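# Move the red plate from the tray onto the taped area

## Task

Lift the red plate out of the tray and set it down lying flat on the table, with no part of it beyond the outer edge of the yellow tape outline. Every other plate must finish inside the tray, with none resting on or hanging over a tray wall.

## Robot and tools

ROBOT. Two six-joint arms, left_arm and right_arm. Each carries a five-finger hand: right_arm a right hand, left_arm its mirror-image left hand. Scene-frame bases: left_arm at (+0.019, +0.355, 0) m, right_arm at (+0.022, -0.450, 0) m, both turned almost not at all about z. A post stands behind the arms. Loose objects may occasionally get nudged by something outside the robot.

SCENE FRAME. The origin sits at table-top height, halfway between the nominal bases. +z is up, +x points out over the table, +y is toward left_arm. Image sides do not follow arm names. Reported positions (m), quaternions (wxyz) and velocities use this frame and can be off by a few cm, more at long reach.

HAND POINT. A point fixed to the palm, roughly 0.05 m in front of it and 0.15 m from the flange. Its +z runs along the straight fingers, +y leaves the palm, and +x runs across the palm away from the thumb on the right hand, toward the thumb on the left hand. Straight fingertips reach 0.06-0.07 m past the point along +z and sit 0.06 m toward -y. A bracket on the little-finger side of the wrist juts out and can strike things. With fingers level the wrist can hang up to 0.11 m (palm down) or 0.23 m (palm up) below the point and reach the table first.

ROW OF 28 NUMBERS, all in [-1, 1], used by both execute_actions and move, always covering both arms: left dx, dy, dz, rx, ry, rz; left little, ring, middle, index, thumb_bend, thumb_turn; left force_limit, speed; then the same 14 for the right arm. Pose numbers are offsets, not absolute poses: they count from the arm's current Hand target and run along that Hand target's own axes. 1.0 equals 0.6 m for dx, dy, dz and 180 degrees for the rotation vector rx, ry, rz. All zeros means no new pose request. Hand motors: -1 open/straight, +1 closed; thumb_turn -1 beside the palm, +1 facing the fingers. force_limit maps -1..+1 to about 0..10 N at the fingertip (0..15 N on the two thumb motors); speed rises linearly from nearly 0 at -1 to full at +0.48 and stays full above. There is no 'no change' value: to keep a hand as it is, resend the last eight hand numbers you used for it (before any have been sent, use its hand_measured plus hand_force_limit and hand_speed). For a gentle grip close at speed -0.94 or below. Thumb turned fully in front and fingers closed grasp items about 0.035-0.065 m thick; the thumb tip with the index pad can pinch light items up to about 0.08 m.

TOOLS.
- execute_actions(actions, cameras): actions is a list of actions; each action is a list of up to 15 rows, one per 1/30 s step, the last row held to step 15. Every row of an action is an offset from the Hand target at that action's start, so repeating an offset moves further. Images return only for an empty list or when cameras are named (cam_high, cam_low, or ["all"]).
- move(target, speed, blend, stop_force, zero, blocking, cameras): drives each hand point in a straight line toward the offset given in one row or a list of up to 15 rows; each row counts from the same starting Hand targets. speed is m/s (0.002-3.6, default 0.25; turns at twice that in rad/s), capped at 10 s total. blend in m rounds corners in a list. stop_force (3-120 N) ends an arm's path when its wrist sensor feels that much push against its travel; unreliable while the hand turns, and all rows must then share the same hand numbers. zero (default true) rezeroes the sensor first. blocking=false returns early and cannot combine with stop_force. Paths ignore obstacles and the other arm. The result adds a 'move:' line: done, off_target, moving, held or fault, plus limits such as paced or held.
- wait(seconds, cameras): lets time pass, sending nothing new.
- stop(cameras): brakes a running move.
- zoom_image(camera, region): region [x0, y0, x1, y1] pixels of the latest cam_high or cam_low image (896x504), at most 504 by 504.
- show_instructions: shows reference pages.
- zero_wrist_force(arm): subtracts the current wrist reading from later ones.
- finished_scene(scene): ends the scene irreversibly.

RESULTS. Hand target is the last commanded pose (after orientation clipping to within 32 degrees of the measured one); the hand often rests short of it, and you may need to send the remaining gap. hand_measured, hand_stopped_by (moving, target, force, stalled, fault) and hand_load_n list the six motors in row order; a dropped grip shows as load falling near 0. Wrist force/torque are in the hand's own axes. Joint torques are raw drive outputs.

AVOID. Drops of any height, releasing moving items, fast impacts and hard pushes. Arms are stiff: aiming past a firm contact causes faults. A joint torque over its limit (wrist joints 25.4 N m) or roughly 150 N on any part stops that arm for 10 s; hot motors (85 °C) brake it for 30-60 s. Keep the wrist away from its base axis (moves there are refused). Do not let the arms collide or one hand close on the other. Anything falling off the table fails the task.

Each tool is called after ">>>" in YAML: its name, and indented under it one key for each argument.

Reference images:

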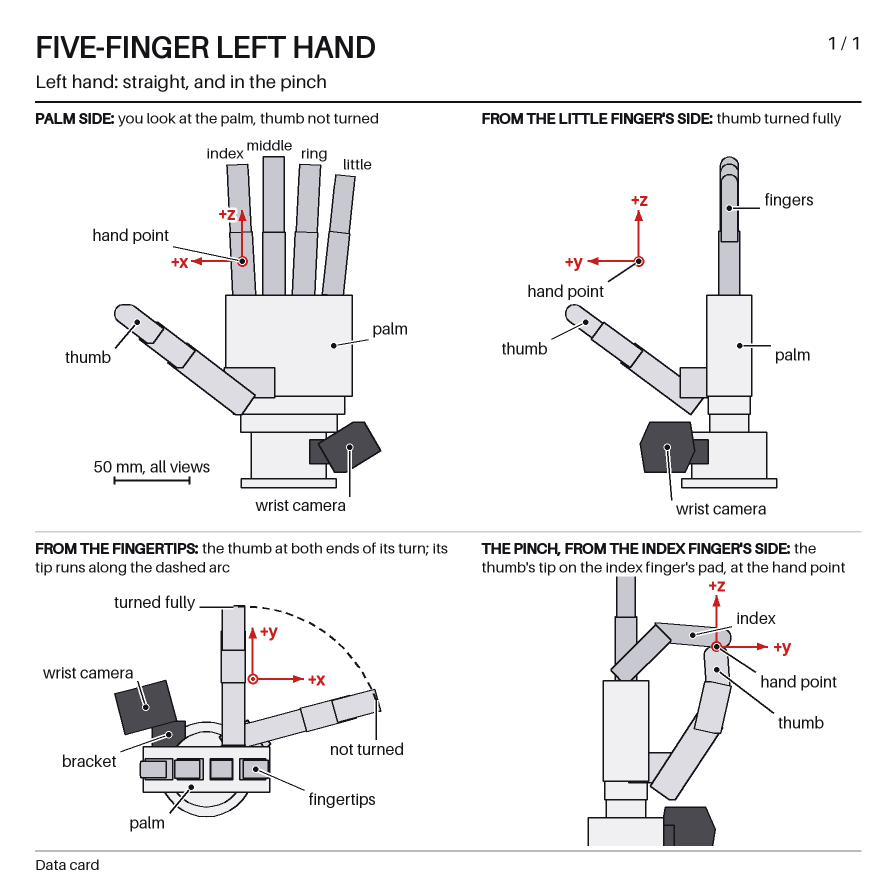

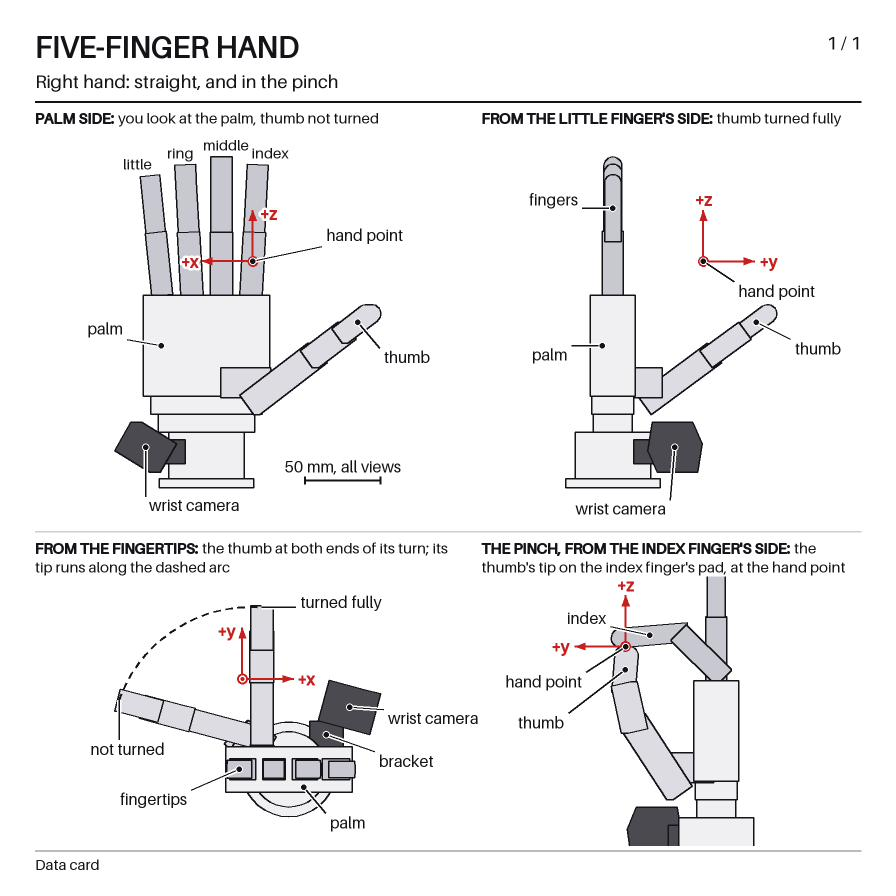

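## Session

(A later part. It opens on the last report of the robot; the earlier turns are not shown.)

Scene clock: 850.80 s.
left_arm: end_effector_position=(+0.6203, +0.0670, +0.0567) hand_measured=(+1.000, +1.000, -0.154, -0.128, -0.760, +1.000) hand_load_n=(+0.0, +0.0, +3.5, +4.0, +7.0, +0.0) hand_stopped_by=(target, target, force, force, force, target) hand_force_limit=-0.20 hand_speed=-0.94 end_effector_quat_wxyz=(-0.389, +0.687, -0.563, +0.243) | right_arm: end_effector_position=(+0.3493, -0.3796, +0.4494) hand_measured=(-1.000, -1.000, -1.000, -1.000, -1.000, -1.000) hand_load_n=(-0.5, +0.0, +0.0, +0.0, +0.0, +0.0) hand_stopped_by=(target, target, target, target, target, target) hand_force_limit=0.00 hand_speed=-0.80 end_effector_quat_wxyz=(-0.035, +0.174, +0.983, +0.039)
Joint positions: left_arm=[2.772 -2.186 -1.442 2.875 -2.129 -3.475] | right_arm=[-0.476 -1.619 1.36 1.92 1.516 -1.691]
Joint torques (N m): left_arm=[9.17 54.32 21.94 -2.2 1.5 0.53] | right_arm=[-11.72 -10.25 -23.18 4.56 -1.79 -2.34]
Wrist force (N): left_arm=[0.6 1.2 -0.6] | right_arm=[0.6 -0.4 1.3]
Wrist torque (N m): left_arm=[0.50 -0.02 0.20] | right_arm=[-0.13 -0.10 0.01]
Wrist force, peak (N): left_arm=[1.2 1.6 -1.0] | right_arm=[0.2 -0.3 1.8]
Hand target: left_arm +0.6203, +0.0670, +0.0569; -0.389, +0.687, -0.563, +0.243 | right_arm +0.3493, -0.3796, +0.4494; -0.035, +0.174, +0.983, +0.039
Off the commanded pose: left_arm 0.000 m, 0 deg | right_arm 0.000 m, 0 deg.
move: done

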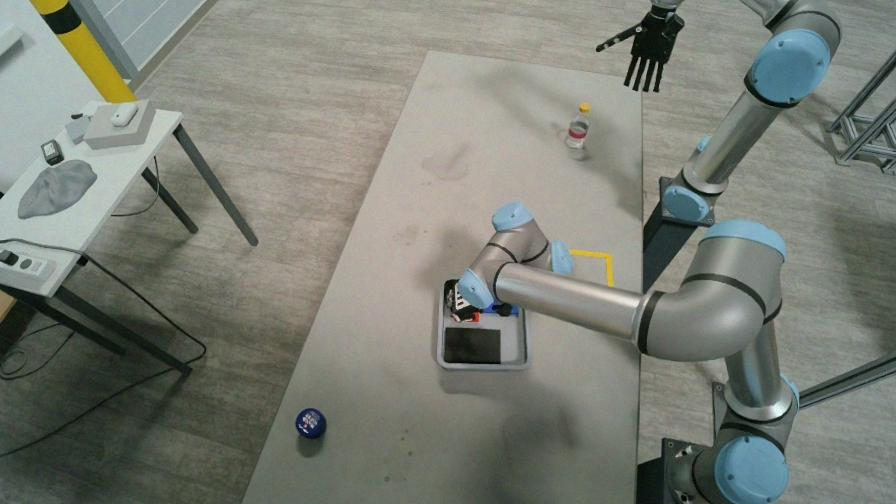

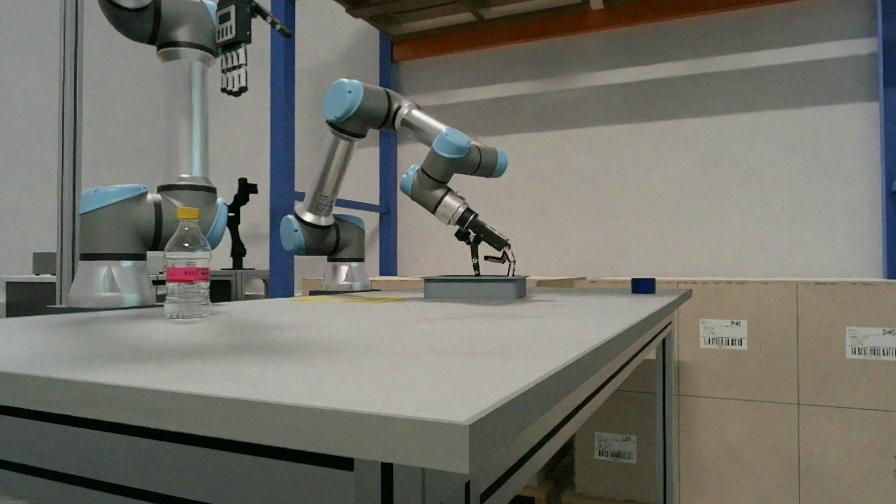

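>>> move:
  target: [-0.0157,-0.1214,-0.0867,0,0,0,1,1,0.1,0.04,-0.4,1,-0.2,-0.94,0,0,0,0,0,0,-1,-1,-1,-1,-1,-1,0,-0.8]
  cameras: ["all"]
  speed: 0.08

>>> zoom_image:
  camera: "cam_high"
  region: [430, 245, 550, 365]

>>> zoom_image:
  camera: "cam_low"
  region: [420, 190, 560, 310]

Scene clock: 891.63 s.
left_arm: end_effector_position=(+0.6205, +0.0671, +0.1467) hand_measured=(+1.000, +1.000, -0.154, -0.128, -0.760, +1.000) hand_load_n=(+0.0, +0.0, +3.5, +4.0, +7.0, +0.0) hand_stopped_by=(target, target, force, force, force, target) hand_force_limit=-0.20 hand_speed=-0.94 end_effector_quat_wxyz=(-0.389, +0.687, -0.563, +0.243) | right_arm: end_effector_position=(+0.3493, -0.3796, +0.4494) hand_measured=(-1.000, -1.000, -1.000, -1.000, -1.000, -1.000) hand_load_n=(+0.0, +0.0, +0.0, +0.0, +0.0, +0.0) hand_stopped_by=(target, target, target, target, target, target) hand_force_limit=0.00 hand_speed=-0.80 end_effector_quat_wxyz=(-0.035, +0.174, +0.983, +0.039)
Joint positions: left_arm=[2.773 -2.104 -1.327 2.679 -2.129 -3.474] | right_arm=[-0.476 -1.619 1.36 1.92 1.516 -1.691]
Joint torques (N m): left_arm=[8.69 51.21 25.44 -2.42 -1.3 -1.43] | right_arm=[-11.41 -10.36 -21.9 4.67 -1.62 -2.08]
Wrist force (N): left_arm=[1.0 1.8 -1.1] | right_arm=[0.8 -0.3 1.2]
Wrist torque (N m): left_arm=[0.63 -0.09 0.25] | right_arm=[-0.11 -0.10 0.01]
Wrist force, peak (N): left_arm=[1.3 1.7 -1.0] | right_arm=[0.7 -0.1 1.9]
Hand target: left_arm +0.6205, +0.0671, +0.1469; -0.389, +0.687, -0.563, +0.243 | right_arm +0.3493, -0.3796, +0.4494; -0.035, +0.174, +0.983, +0.039
Off the commanded pose: left_arm 0.000 m, 0 deg | right_arm 0.000 m, 0 deg.
move: done

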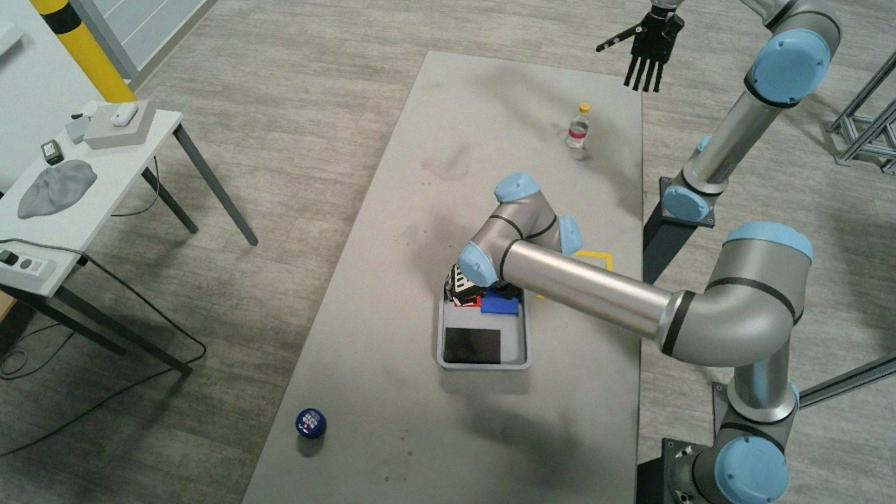

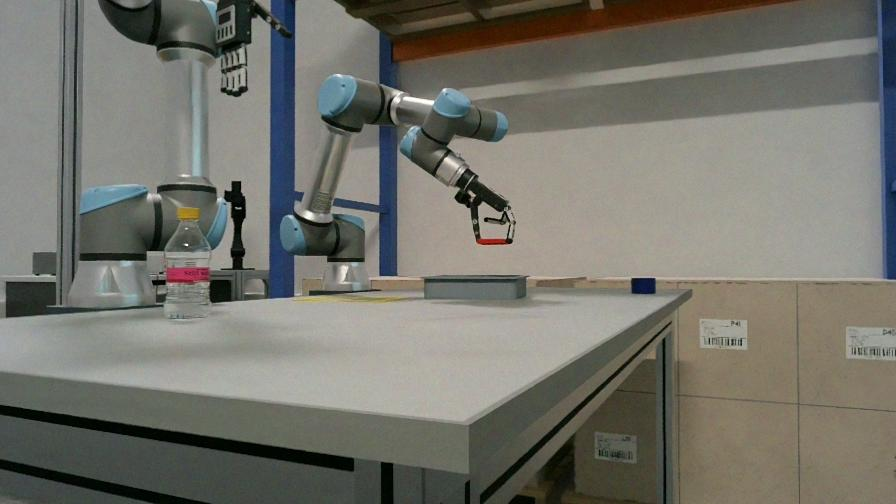

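Scaled by 4.200.

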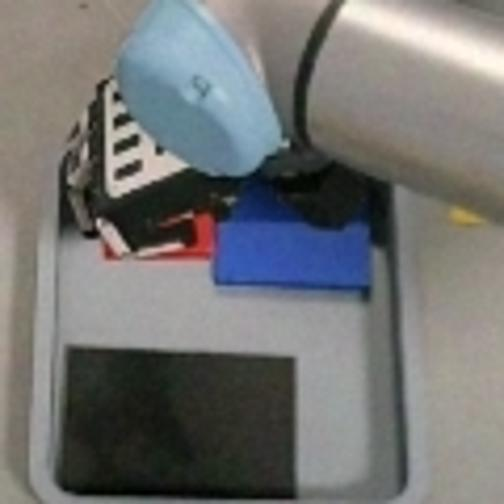

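Scaled by 3.600.

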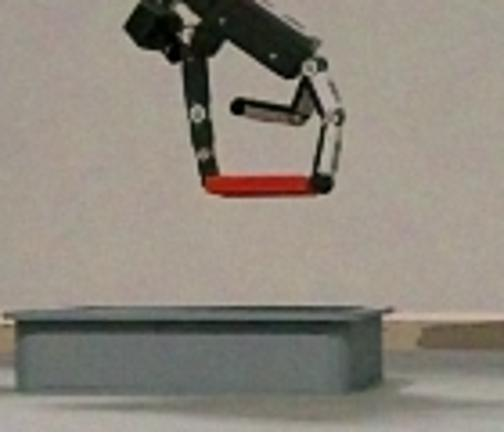

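>>> move:
  target: [0.1915,0.279,-0.4255,0.0572,0.443,0.3162,1,1,0.1,0.04,-0.4,1,-0.2,-0.94,0,0,0,0,0,0,-1,-1,-1,-1,-1,-1,0,-0.8]
  cameras: ["all"]
  speed: 0.15

>>> zoom_image:
  camera: "cam_high"
  region: [500, 180, 660, 340]

>>> zoom_image:
  camera: "cam_low"
  region: [280, 190, 460, 330]

Scene clock: 906.20 s.
left_arm: end_effector_position=(+0.3538, -0.1205, +0.1477) hand_measured=(+1.000, +1.000, -0.154, -0.128, -0.760, +1.000) hand_load_n=(+0.0, +0.0, +3.5, +4.0, +7.0, +0.0) hand_stopped_by=(target, target, force, force, force, target) hand_force_limit=-0.20 hand_speed=-0.94 end_effector_quat_wxyz=(+0.069, -0.022, +0.888, -0.455) | right_arm: end_effector_position=(+0.3493, -0.3796, +0.4494) hand_measured=(-1.000, -1.000, -1.000, -1.000, -1.000, -1.000) hand_load_n=(+0.0, +0.0, +0.0, +0.0, -0.5, +0.0) hand_stopped_by=(target, target, target, target, target, target) hand_force_limit=0.00 hand_speed=-0.80 end_effector_quat_wxyz=(-0.035, +0.174, +0.983, +0.039)
Joint positions: left_arm=[2.706 -1.919 -1.628 2.667 -0.847 -2.341] | right_arm=[-0.476 -1.619 1.36 1.92 1.516 -1.691]
Joint torques (N m): left_arm=[-11.14 25.07 20.98 -2.66 3.45 1.01] | right_arm=[-10.97 -10.87 -22.17 4.7 -1.43 -2.2]
Wrist force (N): left_arm=[0.6 1.4 -0.5] | right_arm=[0.5 -0.1 1.0]
Wrist torque (N m): left_arm=[0.49 0.01 0.22] | right_arm=[-0.06 -0.05 0.01]
Wrist force, peak (N): left_arm=[1.5 1.6 -1.3] | right_arm=[0.7 -0.3 1.9]
Hand target: left_arm +0.3537, -0.1206, +0.1477; +0.069, -0.022, +0.888, -0.455 | right_arm +0.3493, -0.3796, +0.4494; -0.035, +0.174, +0.983, +0.039
Off the commanded pose: left_arm 0.000 m, 0 deg | right_arm 0.000 m, 0 deg.
move: done

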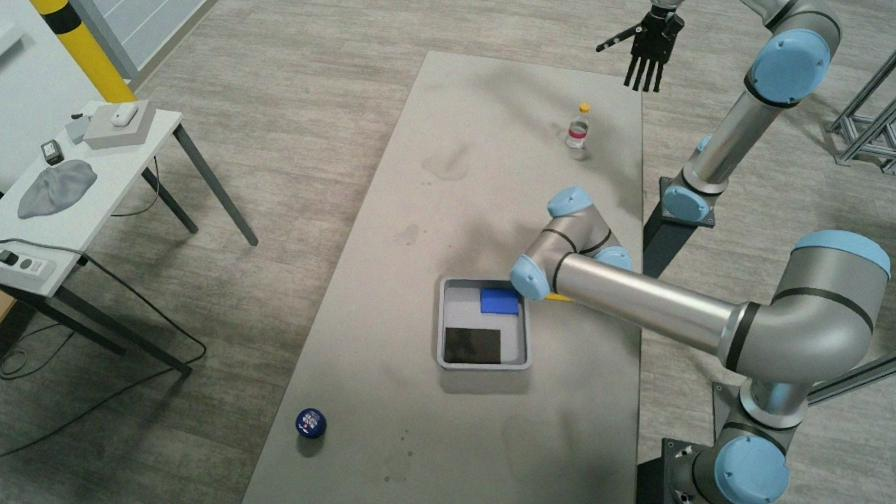

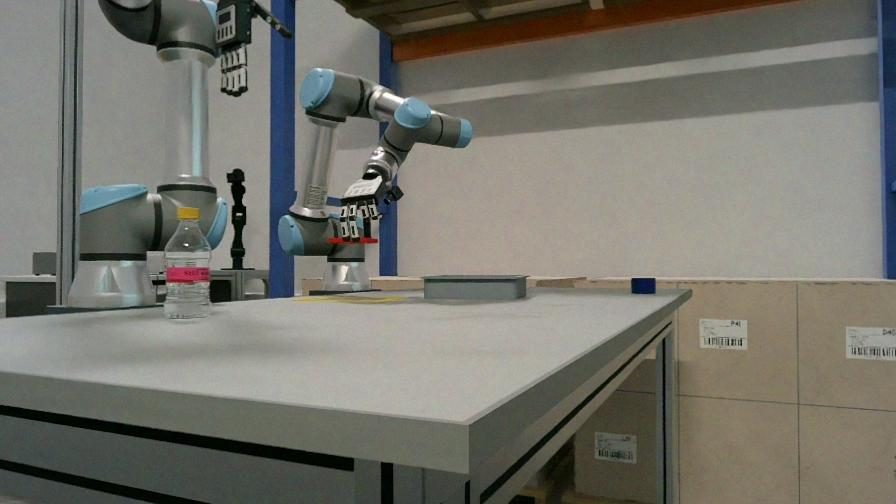

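Scaled by 3.150.

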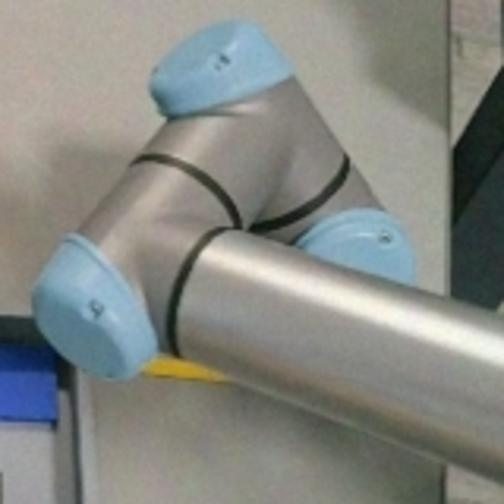

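Scaled by 2.800.

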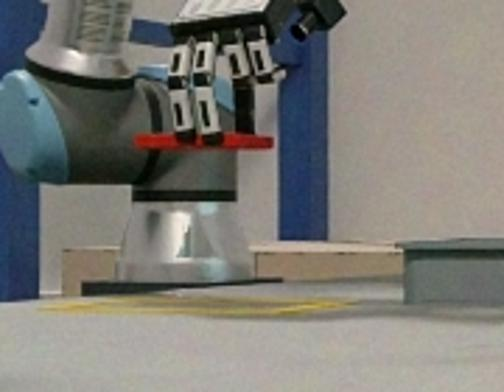

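>>> move:
  target: [0.0188,0.1453,0.1037,0,0,0,1,1,0.1,0.04,-0.4,1,-0.2,-0.94,0,0,0,0,0,0,-1,-1,-1,-1,-1,-1,0,-0.8]
  cameras: ["all"]
  speed: 0.1

>>> zoom_image:
  camera: "cam_high"
  region: [500, 200, 660, 340]

>>> zoom_image:
  camera: "cam_low"
  region: [280, 210, 460, 330]

Scene clock: 931.67 s.
left_arm: end_effector_position=(+0.3534, -0.1207, +0.0402) hand_measured=(+1.000, +1.000, -0.154, -0.128, -0.760, +1.000) hand_load_n=(+0.0, +0.0, +3.5, +4.0, +7.0, +0.0) hand_stopped_by=(target, target, force, force, force, target) hand_force_limit=-0.20 hand_speed=-0.94 end_effector_quat_wxyz=(+0.069, -0.022, +0.888, -0.455) | right_arm: end_effector_position=(+0.3493, -0.3796, +0.4494) hand_measured=(-1.000, -1.000, -1.000, -1.000, -1.000, -1.000) hand_load_n=(+0.0, +0.0, +0.0, +0.0, +0.0, +0.0) hand_stopped_by=(target, target, target, target, target, target) hand_force_limit=0.00 hand_speed=-0.80 end_effector_quat_wxyz=(-0.035, +0.174, +0.983, +0.039)
Joint positions: left_arm=[2.706 -2.048 -1.752 2.921 -0.847 -2.341] | right_arm=[-0.476 -1.619 1.36 1.92 1.516 -1.691]
Joint torques (N m): left_arm=[-10.3 28.69 7.16 -0.06 -1.22 -1.51] | right_arm=[-11.69 -10.4 -21.97 4.7 -1.46 -2.21]
Wrist force (N): left_arm=[1.0 1.0 -0.6] | right_arm=[0.6 0.1 1.4]
Wrist torque (N m): left_arm=[0.46 -0.05 0.46] | right_arm=[-0.07 -0.09 0.01]
Wrist force, peak (N): left_arm=[1.3 2.0 -0.5] | right_arm=[0.3 -0.1 1.9]
Hand target: left_arm +0.3535, -0.1207, +0.0400; +0.069, -0.022, +0.888, -0.455 | right_arm +0.3493, -0.3796, +0.4494; -0.035, +0.174, +0.983, +0.039
Off the commanded pose: left_arm 0.000 m, 0 deg | right_arm 0.000 m, 0 deg.
move: done

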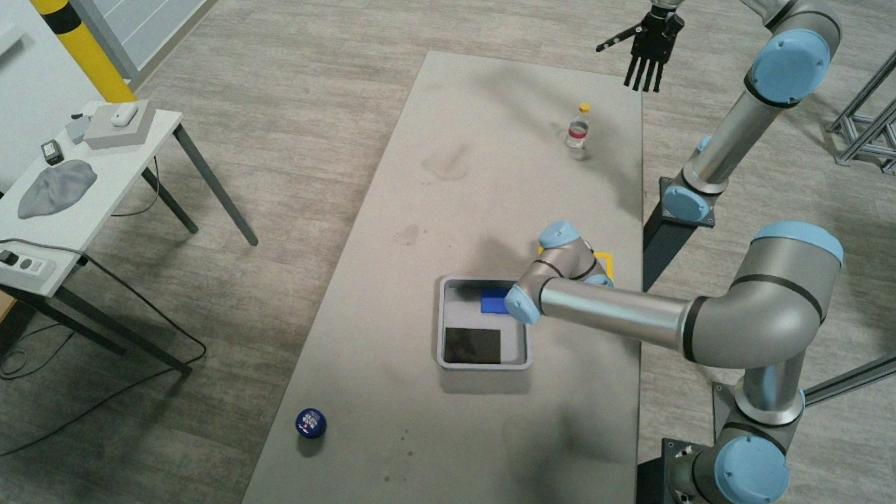

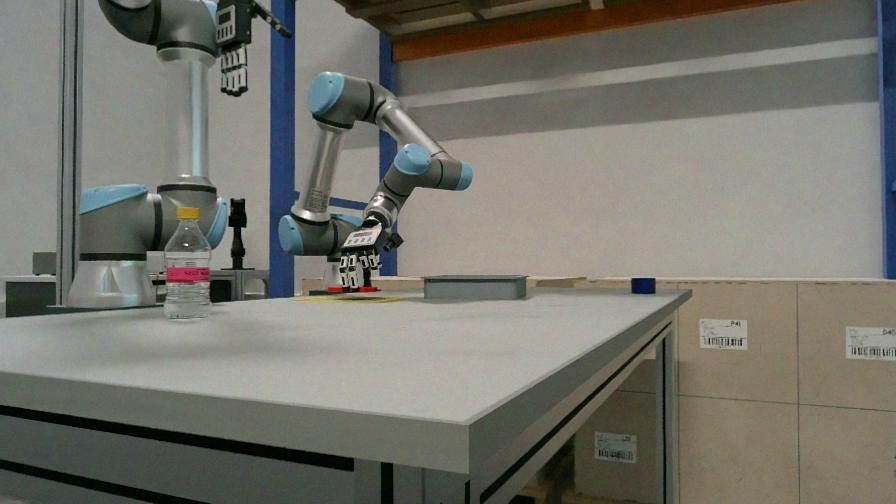

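Scaled by 3.150.

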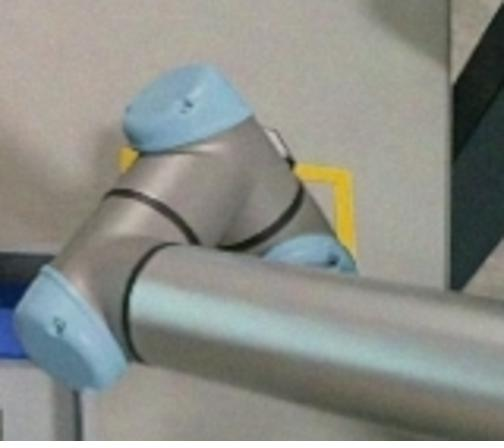

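Scaled by 2.800.

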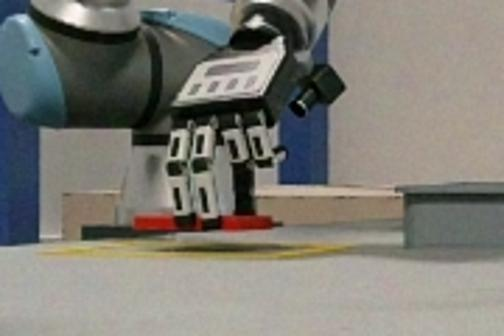

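>>> move:
  target: [0.0035,0.027,0.0193,0,0,0,1,1,0.1,0.04,-0.4,1,-0.2,-0.94,0,0,0,0,0,0,-1,-1,-1,-1,-1,-1,0,-0.8]
  cameras: ["all"]
  speed: 0.005
  stop_force: 3

>>> zoom_image:
  camera: "cam_low"
  region: [290, 230, 430, 320]

Scene clock: 948.27 s.
left_arm: end_effector_position=(+0.3534, -0.1208, +0.0234) hand_measured=(+1.000, +1.000, -0.154, -0.128, -0.760, +1.000) hand_load_n=(+0.0, +0.0, +3.5, +4.0, +6.5, -0.5) hand_stopped_by=(target, target, force, force, force, target) hand_force_limit=-0.20 hand_speed=-0.94 end_effector_quat_wxyz=(+0.069, -0.022, +0.888, -0.455) | right_arm: end_effector_position=(+0.3493, -0.3796, +0.4494) hand_measured=(-1.000, -1.000, -1.000, -1.000, -1.000, -1.000) hand_load_n=(+0.0, +0.0, +0.0, +0.0, +0.0, +0.0) hand_stopped_by=(target, target, target, target, target, target) hand_force_limit=0.00 hand_speed=-0.80 end_effector_quat_wxyz=(-0.035, +0.174, +0.983, +0.039)
Joint positions: left_arm=[2.706 -2.073 -1.766 2.959 -0.847 -2.342] | right_arm=[-0.476 -1.619 1.36 1.92 1.516 -1.691]
Joint torques (N m): left_arm=[-8.52 43.5 18.77 -2.68 -1.29 -0.8] | right_arm=[-10.77 -11.22 -21.76 4.62 -1.32 -2.31]
Wrist force (N): left_arm=[0.8 -1.3 -1.9] | right_arm=[0.3 -0.3 1.3]
Wrist torque (N m): left_arm=[0.30 -0.06 0.49] | right_arm=[-0.11 -0.05 -0.01]
Wrist force, peak (N): left_arm=[1.6 -3.5 -3.9] | right_arm=[0.5 -0.5 1.8]
Hand target: left_arm +0.3534, -0.1208, +0.0234; +0.069, -0.022, +0.888, -0.455 (not the last commanded pose) | right_arm +0.3493, -0.3796, +0.4494; -0.035, +0.174, +0.983, +0.039
Off the commanded pose: left_arm 0.003 m, 0 deg | right_arm 0.000 m, 0 deg.
move: contact (left_arm)

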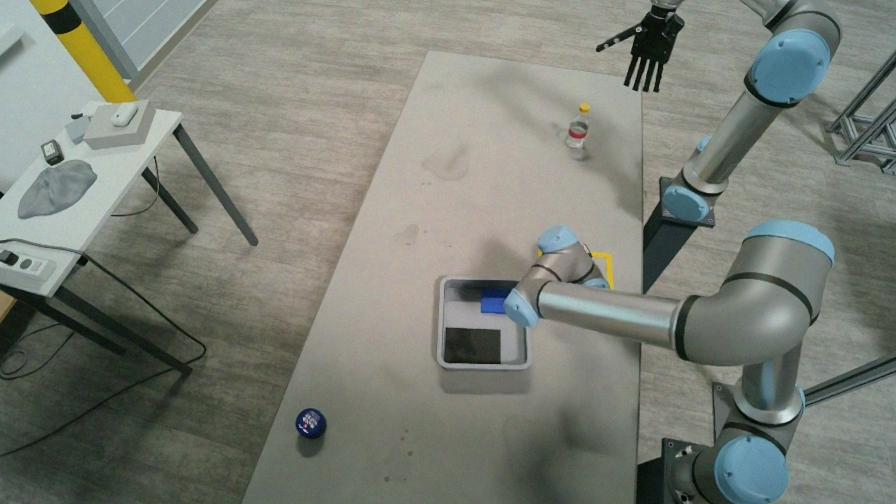

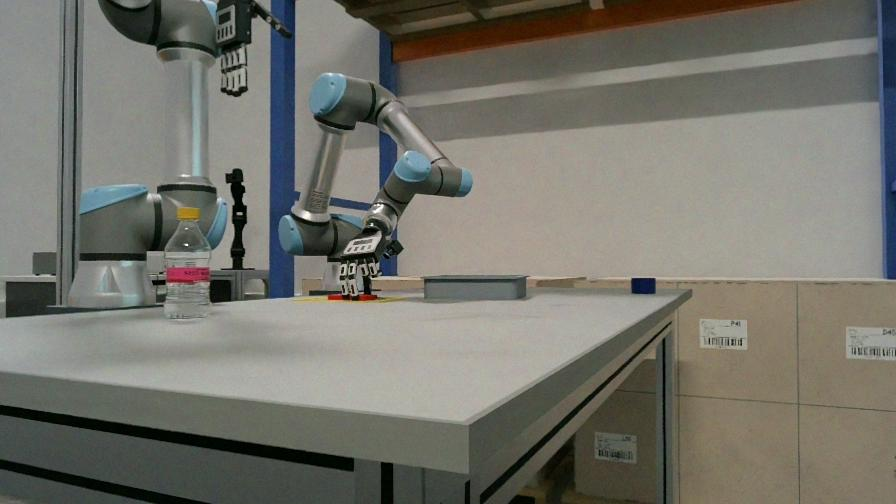

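Scaled by 3.600.

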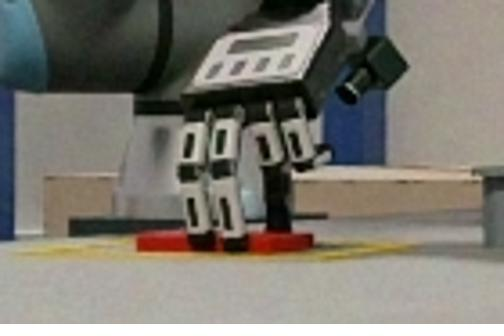

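>>> move:
  target: [0,0,0,0,0,0,1,1,-0.32,-0.36,-0.92,1,-0.2,-0.85,0,0,0,0,0,0,-1,-1,-1,-1,-1,-1,0,-0.8]
  cameras: ["all"]

>>> zoom_image:
  camera: "cam_low"
  region: [290, 230, 430, 320]

Scene clock: 959.57 s.
left_arm: end_effector_position=(+0.3534, -0.1208, +0.0234) hand_measured=(+1.000, +1.000, -0.320, -0.360, -0.920, +1.000) hand_load_n=(-0.5, +0.0, +0.0, +0.0, +0.0, +0.0) hand_stopped_by=(target, target, target, target, target, target) hand_force_limit=-0.20 hand_speed=-0.85 end_effector_quat_wxyz=(+0.069, -0.022, +0.888, -0.455) | right_arm: end_effector_position=(+0.3493, -0.3796, +0.4494) hand_measured=(-1.000, -1.000, -1.000, -1.000, -1.000, -1.000) hand_load_n=(+0.0, +0.0, +0.0, +0.0, +0.0, +0.0) hand_stopped_by=(target, target, target, target, target, target) hand_force_limit=0.00 hand_speed=-0.80 end_effector_quat_wxyz=(-0.035, +0.174, +0.983, +0.039)
Joint positions: left_arm=[2.706 -2.073 -1.766 2.959 -0.847 -2.342] | right_arm=[-0.476 -1.619 1.36 1.92 1.516 -1.691]
Joint torques (N m): left_arm=[-4.99 45.33 17.97 -2.3 -1.17 0.39] | right_arm=[-11.1 -11.56 -21.75 4.62 -1.37 -2.27]
Wrist force (N): left_arm=[0.7 0.7 -1.0] | right_arm=[0.6 -0.2 1.8]
Wrist torque (N m): left_arm=[0.47 -0.03 0.42] | right_arm=[-0.13 -0.09 -0.01]
Wrist force, peak (N): left_arm=[1.0 -1.3 -2.5] | right_arm=[0.6 -0.5 1.8]
Hand target: left_arm +0.3534, -0.1208, +0.0234; +0.069, -0.022, +0.888, -0.455 | right_arm +0.3493, -0.3796, +0.4494; -0.035, +0.174, +0.983, +0.039
Off the commanded pose: left_arm 0.000 m, 0 deg | right_arm 0.000 m, 0 deg.
move: done

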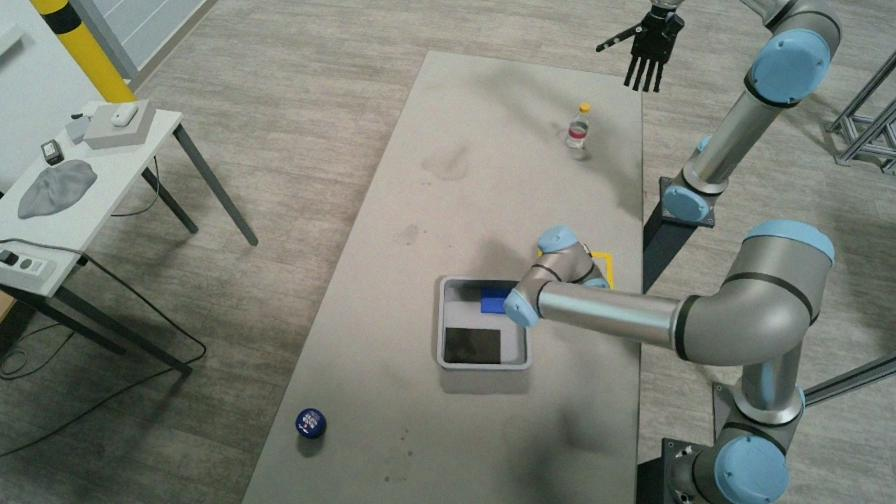

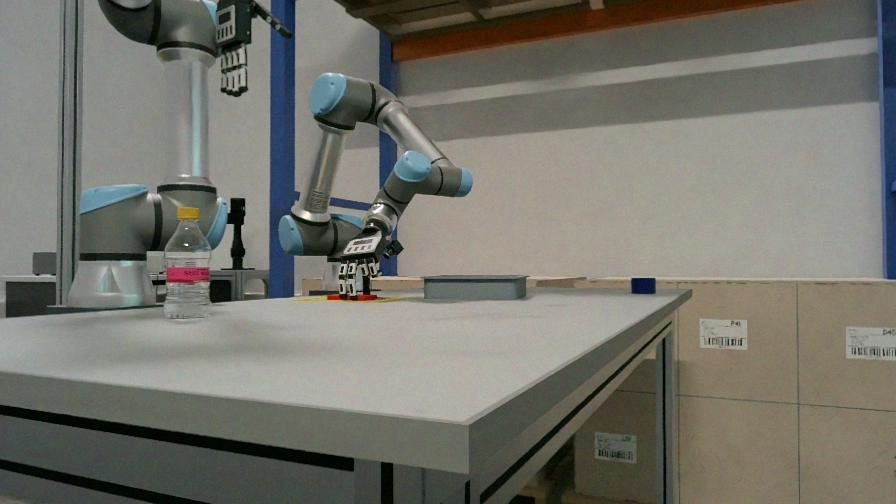

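Scaled by 3.600.

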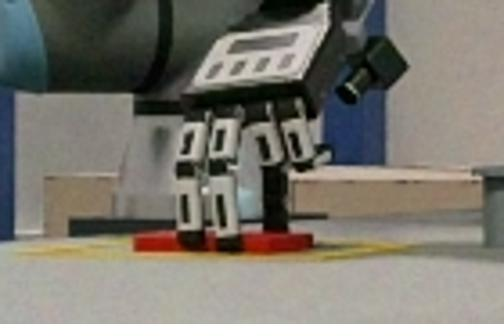

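>>> move:
  target:
    - [-0.0087,-0.0674,-0.0482,0,0,0,1,1,-0.32,-0.36,-0.92,1,-0.2,-0.85,0,0,0,0,0,0,-1,-1,-1,-1,-1,-1,0,-0.8]
    - [-0.0174,-0.1349,-0.0963,0,0,0,1,1,-0.32,-0.36,-0.92,1,-0.2,-0.85,0,0,0,0,0,0,-1,-1,-1,-1,-1,-1,0,-0.8]
    - [-0.0817,-0.0525,-0.5465,0,0,0,1,1,-0.32,-0.36,-0.92,1,-0.2,-0.85,0,0,0,0,0,0,-1,-1,-1,-1,-1,-1,0,-0.8]
  cameras: ["all"]
  speed: [0.04, 0.1, 0.2]
  blend: 0.015

>>> zoom_image:
  camera: "cam_high"
  region: [430, 220, 660, 390]

>>> zoom_image:
  camera: "cam_low"
  region: [290, 230, 430, 320]

Scene clock: 978.87 s.
left_arm: end_effector_position=(+0.3545, +0.1294, +0.2431) hand_measured=(+1.000, +1.000, -0.320, -0.360, -0.920, +1.000) hand_load_n=(+0.0, +0.0, +0.0, +0.0, +0.0, +0.0) hand_stopped_by=(target, target, target, target, target, target) hand_force_limit=-0.20 hand_speed=-0.85 end_effector_quat_wxyz=(+0.069, -0.022, +0.888, -0.455) | right_arm: end_effector_position=(+0.3493, -0.3796, +0.4494) hand_measured=(-1.000, -1.000, -1.000, -1.000, -1.000, -1.000) hand_load_n=(+0.0, +0.0, +0.0, +0.0, +0.0, +0.0) hand_stopped_by=(target, target, target, target, target, target) hand_force_limit=0.00 hand_speed=-0.80 end_effector_quat_wxyz=(-0.035, +0.174, +0.983, +0.039)
Joint positions: left_arm=[3.397 -1.677 -1.871 1.884 -0.618 -1.331] | right_arm=[-0.476 -1.619 1.36 1.92 1.516 -1.691]
Joint torques (N m): left_arm=[10.58 12.56 9.71 -3.99 3.53 1.32] | right_arm=[-10.87 -11.54 -20.68 4.56 -1.29 -2.27]
Wrist force (N): left_arm=[1.0 0.6 -0.5] | right_arm=[0.5 -0.1 1.2]
Wrist torque (N m): left_arm=[0.44 -0.06 0.25] | right_arm=[-0.08 -0.05 0.00]
Wrist force, peak (N): left_arm=[1.0 1.3 -1.9] | right_arm=[0.5 0.1 1.8]
Hand target: left_arm +0.3544, +0.1295, +0.2431; +0.069, -0.022, +0.888, -0.455 | right_arm +0.3493, -0.3796, +0.4494; -0.035, +0.174, +0.983, +0.039
Off the commanded pose: left_arm 0.000 m, 0 deg | right_arm 0.000 m, 0 deg.
move: done

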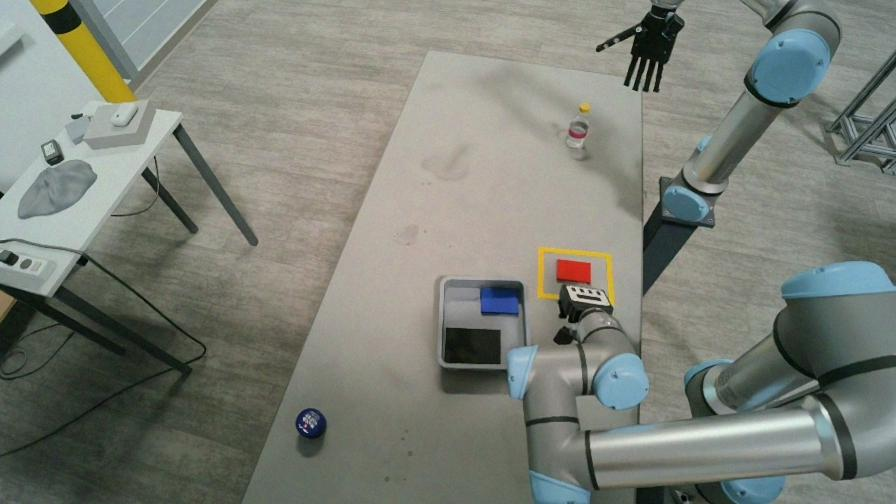

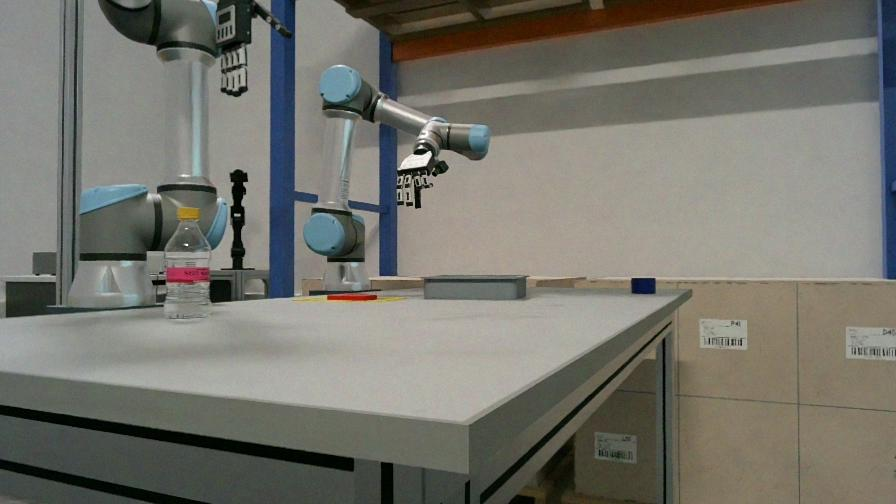

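Scaled by 2.191.

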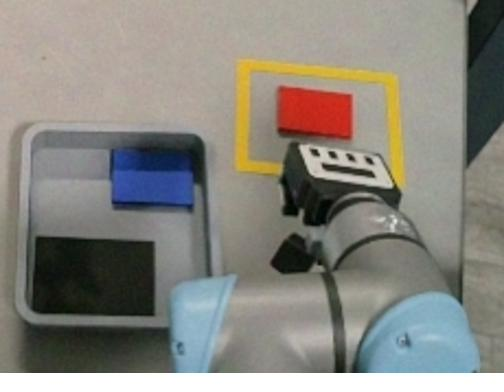

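Scaled by 3.600.

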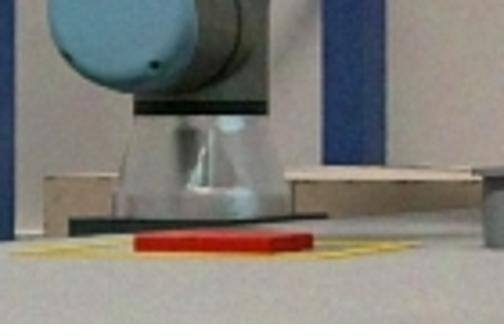

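>>> finished_scene:

The scene is finished: the task was done.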